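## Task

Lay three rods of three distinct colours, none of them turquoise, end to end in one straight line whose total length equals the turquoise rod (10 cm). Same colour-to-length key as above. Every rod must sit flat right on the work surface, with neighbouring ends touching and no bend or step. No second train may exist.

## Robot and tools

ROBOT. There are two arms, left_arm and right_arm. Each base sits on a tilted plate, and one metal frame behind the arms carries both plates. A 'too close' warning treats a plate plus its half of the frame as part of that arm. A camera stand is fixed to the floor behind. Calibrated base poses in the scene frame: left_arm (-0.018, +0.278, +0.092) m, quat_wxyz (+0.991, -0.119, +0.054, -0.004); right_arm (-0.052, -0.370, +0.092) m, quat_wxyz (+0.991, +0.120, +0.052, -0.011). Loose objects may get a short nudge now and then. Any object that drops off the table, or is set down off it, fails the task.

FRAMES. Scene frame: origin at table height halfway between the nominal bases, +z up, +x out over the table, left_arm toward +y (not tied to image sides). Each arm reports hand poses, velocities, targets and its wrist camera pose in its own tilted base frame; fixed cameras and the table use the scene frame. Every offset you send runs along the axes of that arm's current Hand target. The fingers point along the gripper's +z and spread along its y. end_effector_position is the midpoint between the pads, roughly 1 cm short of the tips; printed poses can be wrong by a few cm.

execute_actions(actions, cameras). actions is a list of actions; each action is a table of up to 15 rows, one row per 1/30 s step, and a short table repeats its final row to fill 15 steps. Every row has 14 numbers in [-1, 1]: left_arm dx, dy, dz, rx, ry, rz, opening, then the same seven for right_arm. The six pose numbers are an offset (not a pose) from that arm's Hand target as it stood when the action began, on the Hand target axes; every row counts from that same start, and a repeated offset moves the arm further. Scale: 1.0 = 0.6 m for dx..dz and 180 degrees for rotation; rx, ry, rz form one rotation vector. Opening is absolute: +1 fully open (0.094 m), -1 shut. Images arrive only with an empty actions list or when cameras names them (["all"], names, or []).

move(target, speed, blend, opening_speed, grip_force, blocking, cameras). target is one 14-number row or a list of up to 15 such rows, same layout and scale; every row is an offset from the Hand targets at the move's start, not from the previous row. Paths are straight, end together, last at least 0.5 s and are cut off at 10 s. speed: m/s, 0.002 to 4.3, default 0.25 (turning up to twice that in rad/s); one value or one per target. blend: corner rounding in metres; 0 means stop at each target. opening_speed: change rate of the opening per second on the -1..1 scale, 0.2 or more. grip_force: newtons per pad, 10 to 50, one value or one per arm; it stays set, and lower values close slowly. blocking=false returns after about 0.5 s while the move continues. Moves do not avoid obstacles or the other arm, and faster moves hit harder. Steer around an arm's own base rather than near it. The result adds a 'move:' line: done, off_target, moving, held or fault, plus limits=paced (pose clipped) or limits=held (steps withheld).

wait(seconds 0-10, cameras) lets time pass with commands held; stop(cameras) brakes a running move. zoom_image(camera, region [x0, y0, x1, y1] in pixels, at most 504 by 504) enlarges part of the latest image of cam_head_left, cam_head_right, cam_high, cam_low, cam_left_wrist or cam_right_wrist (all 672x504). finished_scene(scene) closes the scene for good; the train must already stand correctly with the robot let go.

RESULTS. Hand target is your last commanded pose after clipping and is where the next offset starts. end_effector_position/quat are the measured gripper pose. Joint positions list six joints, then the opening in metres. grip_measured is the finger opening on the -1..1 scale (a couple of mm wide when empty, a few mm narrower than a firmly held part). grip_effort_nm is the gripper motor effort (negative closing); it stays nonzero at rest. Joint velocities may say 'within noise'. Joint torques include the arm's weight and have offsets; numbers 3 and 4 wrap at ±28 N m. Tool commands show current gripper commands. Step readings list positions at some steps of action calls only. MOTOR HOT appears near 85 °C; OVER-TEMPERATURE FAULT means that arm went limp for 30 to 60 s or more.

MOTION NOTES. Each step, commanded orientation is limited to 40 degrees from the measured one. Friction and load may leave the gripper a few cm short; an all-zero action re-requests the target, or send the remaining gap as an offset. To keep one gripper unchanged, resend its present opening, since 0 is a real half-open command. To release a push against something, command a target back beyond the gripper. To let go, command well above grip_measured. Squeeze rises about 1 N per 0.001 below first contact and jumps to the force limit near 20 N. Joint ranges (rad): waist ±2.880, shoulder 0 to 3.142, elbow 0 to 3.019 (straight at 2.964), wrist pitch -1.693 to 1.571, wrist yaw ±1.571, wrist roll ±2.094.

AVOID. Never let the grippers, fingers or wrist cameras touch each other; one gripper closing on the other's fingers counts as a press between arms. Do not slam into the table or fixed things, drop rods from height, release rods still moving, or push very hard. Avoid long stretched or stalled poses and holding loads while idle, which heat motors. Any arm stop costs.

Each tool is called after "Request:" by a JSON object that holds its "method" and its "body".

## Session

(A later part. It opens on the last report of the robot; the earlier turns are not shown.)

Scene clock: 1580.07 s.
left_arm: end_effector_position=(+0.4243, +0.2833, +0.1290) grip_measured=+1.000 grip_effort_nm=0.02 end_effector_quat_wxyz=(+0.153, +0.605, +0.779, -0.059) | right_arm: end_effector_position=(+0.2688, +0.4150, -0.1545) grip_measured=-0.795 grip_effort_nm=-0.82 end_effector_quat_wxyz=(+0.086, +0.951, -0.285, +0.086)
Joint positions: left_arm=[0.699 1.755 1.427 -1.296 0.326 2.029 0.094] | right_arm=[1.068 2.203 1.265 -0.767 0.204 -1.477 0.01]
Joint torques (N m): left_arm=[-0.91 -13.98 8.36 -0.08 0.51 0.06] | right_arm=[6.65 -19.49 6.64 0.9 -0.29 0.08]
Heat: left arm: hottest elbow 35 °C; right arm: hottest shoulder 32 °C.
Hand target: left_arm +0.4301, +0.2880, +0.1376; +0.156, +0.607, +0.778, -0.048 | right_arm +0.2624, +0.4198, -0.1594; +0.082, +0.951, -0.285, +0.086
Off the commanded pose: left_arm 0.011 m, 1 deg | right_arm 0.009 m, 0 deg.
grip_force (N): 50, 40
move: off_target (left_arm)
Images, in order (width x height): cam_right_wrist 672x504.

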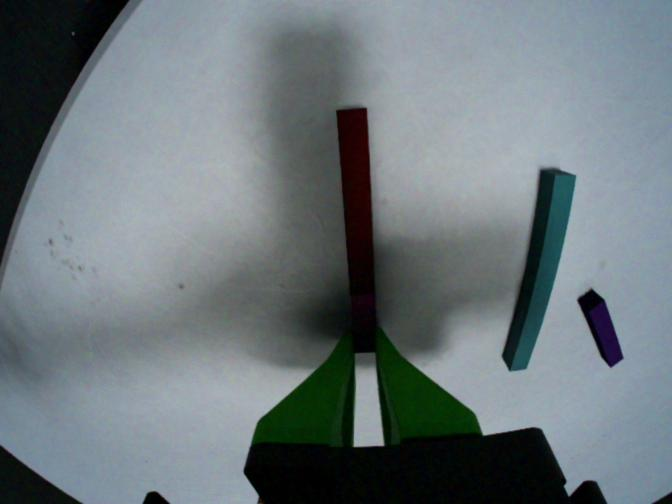

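Request:
{"method": "move", "body": {"target": [0,0,0,0,0,0,1,0,0,0,0,0,0,0.1], "speed": 0.05, "opening_speed": 1.0, "cameras": ["cam_right_wrist"]}}

Request:
{"method": "zoom_image", "body": {"camera": "cam_right_wrist", "region": [310, 270, 410, 370]}}

Scene clock: 1590.07 s.
left_arm: end_effector_position=(+0.4243, +0.2833, +0.1290) grip_measured=+1.000 grip_effort_nm=0.02 end_effector_quat_wxyz=(+0.153, +0.605, +0.779, -0.059) | right_arm: end_effector_position=(+0.2688, +0.4150, -0.1545) grip_measured=+0.098 grip_effort_nm=0.12 end_effector_quat_wxyz=(+0.086, +0.951, -0.285, +0.086)
Joint positions: left_arm=[0.699 1.755 1.427 -1.296 0.326 2.029 0.094] | right_arm=[1.068 2.203 1.265 -0.767 0.204 -1.476 0.052]
Joint torques (N m): left_arm=[-1.44 -14.51 8.42 -0.09 0.51 0.08] | right_arm=[6.71 -19.6 6.58 0.92 -0.25 0.09]
Heat: left arm: hottest elbow 35 °C; right arm: hottest shoulder 32 °C.
Hand target: left_arm +0.4301, +0.2880, +0.1376; +0.156, +0.607, +0.778, -0.048 | right_arm +0.2624, +0.4198, -0.1594; +0.082, +0.951, -0.285, +0.086
Off the commanded pose: left_arm 0.011 m, 1 deg | right_arm 0.009 m, 0 deg.
grip_force (N): 50, 40
move: off_target (left_arm)
Images, in order (width x height): cam_right_wrist 672x504.

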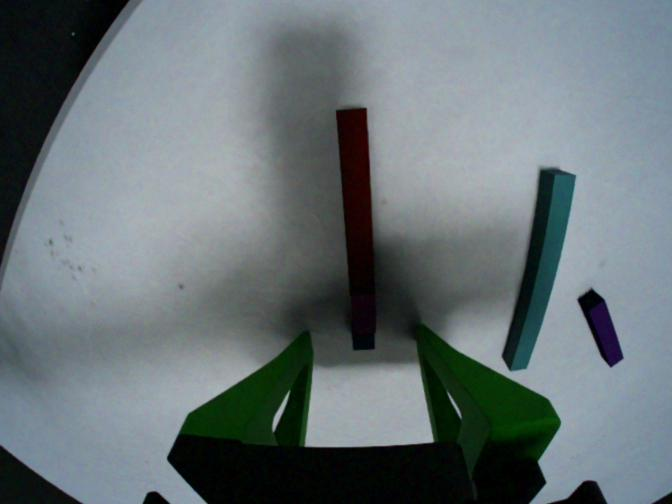

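Scaled by 5.040 from the camera's 672x504 image, which has a finer 960x720 frame.

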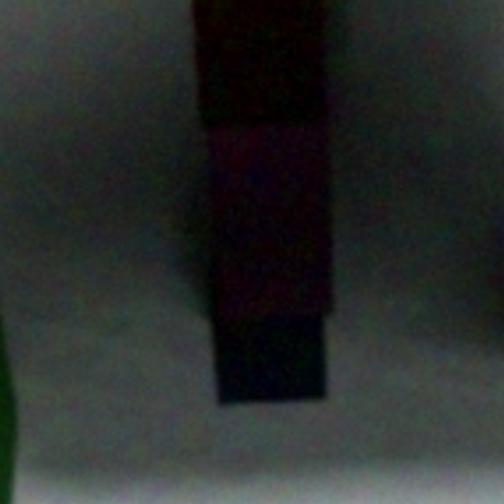

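Request:
{"method": "move", "body": {"target": [0,0,0,0,0,0,1,0.0148,0.0017,-0.105,0,0,0,0.12], "speed": 0.1, "cameras": ["cam_right_wrist"]}}

Request:
{"method": "zoom_image", "body": {"camera": "cam_right_wrist", "region": [290, 60, 450, 300]}}

Scene clock: 1599.90 s.
left_arm: end_effector_position=(+0.4243, +0.2833, +0.1290) grip_measured=+1.000 grip_effort_nm=0.02 end_effector_quat_wxyz=(+0.153, +0.605, +0.779, -0.059) | right_arm: end_effector_position=(+0.2659, +0.4176, -0.1037) grip_measured=+0.118 grip_effort_nm=0.12 end_effector_quat_wxyz=(+0.088, +0.951, -0.285, +0.086)
Joint positions: left_arm=[0.699 1.755 1.427 -1.296 0.326 2.029 0.094] | right_arm=[1.076 2.103 1.265 -0.872 0.203 -1.469 0.053]
Joint torques (N m): left_arm=[-1.61 -14.86 8.5 -0.28 0.47 0.12] | right_arm=[6.65 -20.48 8.64 -0.31 -0.25 0.11]
Heat: left arm: hottest elbow 35 °C; right arm: hottest shoulder 32 °C.
Hand target: left_arm +0.4301, +0.2880, +0.1376; +0.156, +0.607, +0.778, -0.048 | right_arm +0.2618, +0.4272, -0.0961; +0.082, +0.951, -0.285, +0.086
Off the commanded pose: left_arm 0.011 m, 1 deg | right_arm 0.013 m, 1 deg.
grip_force (N): 50, 40
move: off_target (left_arm, right_arm)
Images, in order (width x height): cam_right_wrist 672x504.

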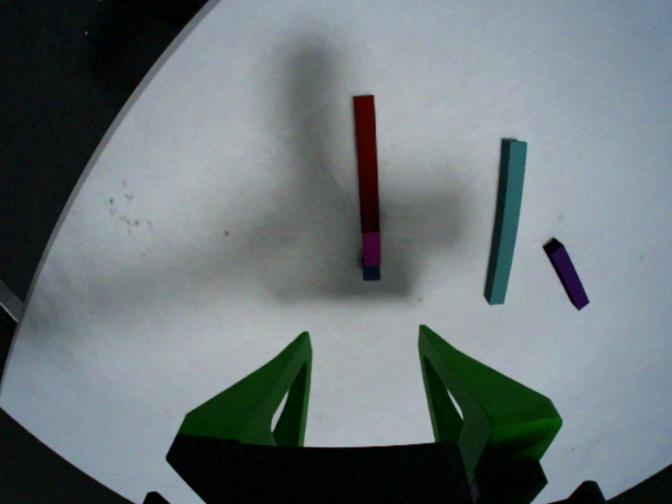

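Scaled by 2.100 from the camera's 672x504 image, which has a finer 960x720 frame.

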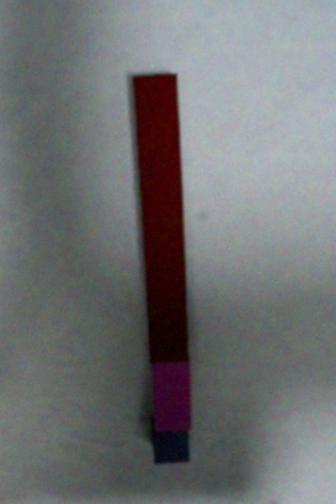

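Request:
{"method": "zoom_image", "body": {"camera": "cam_right_wrist", "region": [345, 215, 400, 290]}}

Request:
{"method": "zoom_image", "body": {"camera": "cam_right_wrist", "region": [340, 85, 400, 165]}}

Scaled by 6.720 from the camera's 672x504 image, which has a finer 960x720 frame.

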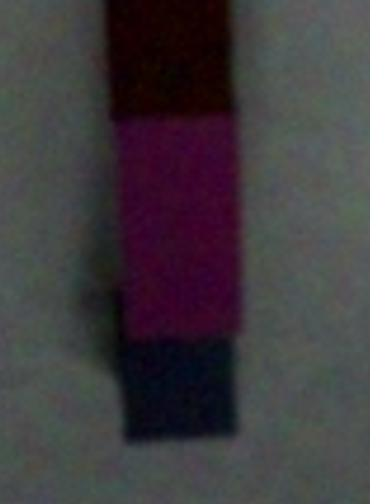

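Scaled by 6.300 from the camera's 672x504 image, which has a finer 960x720 frame.

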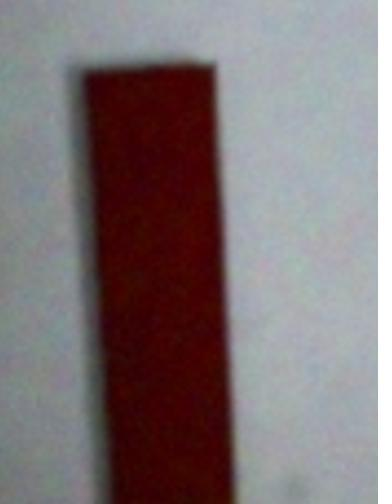

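Request:
{"method": "finished_scene", "body": {"scene": 3}}

The scene is finished: the task was done.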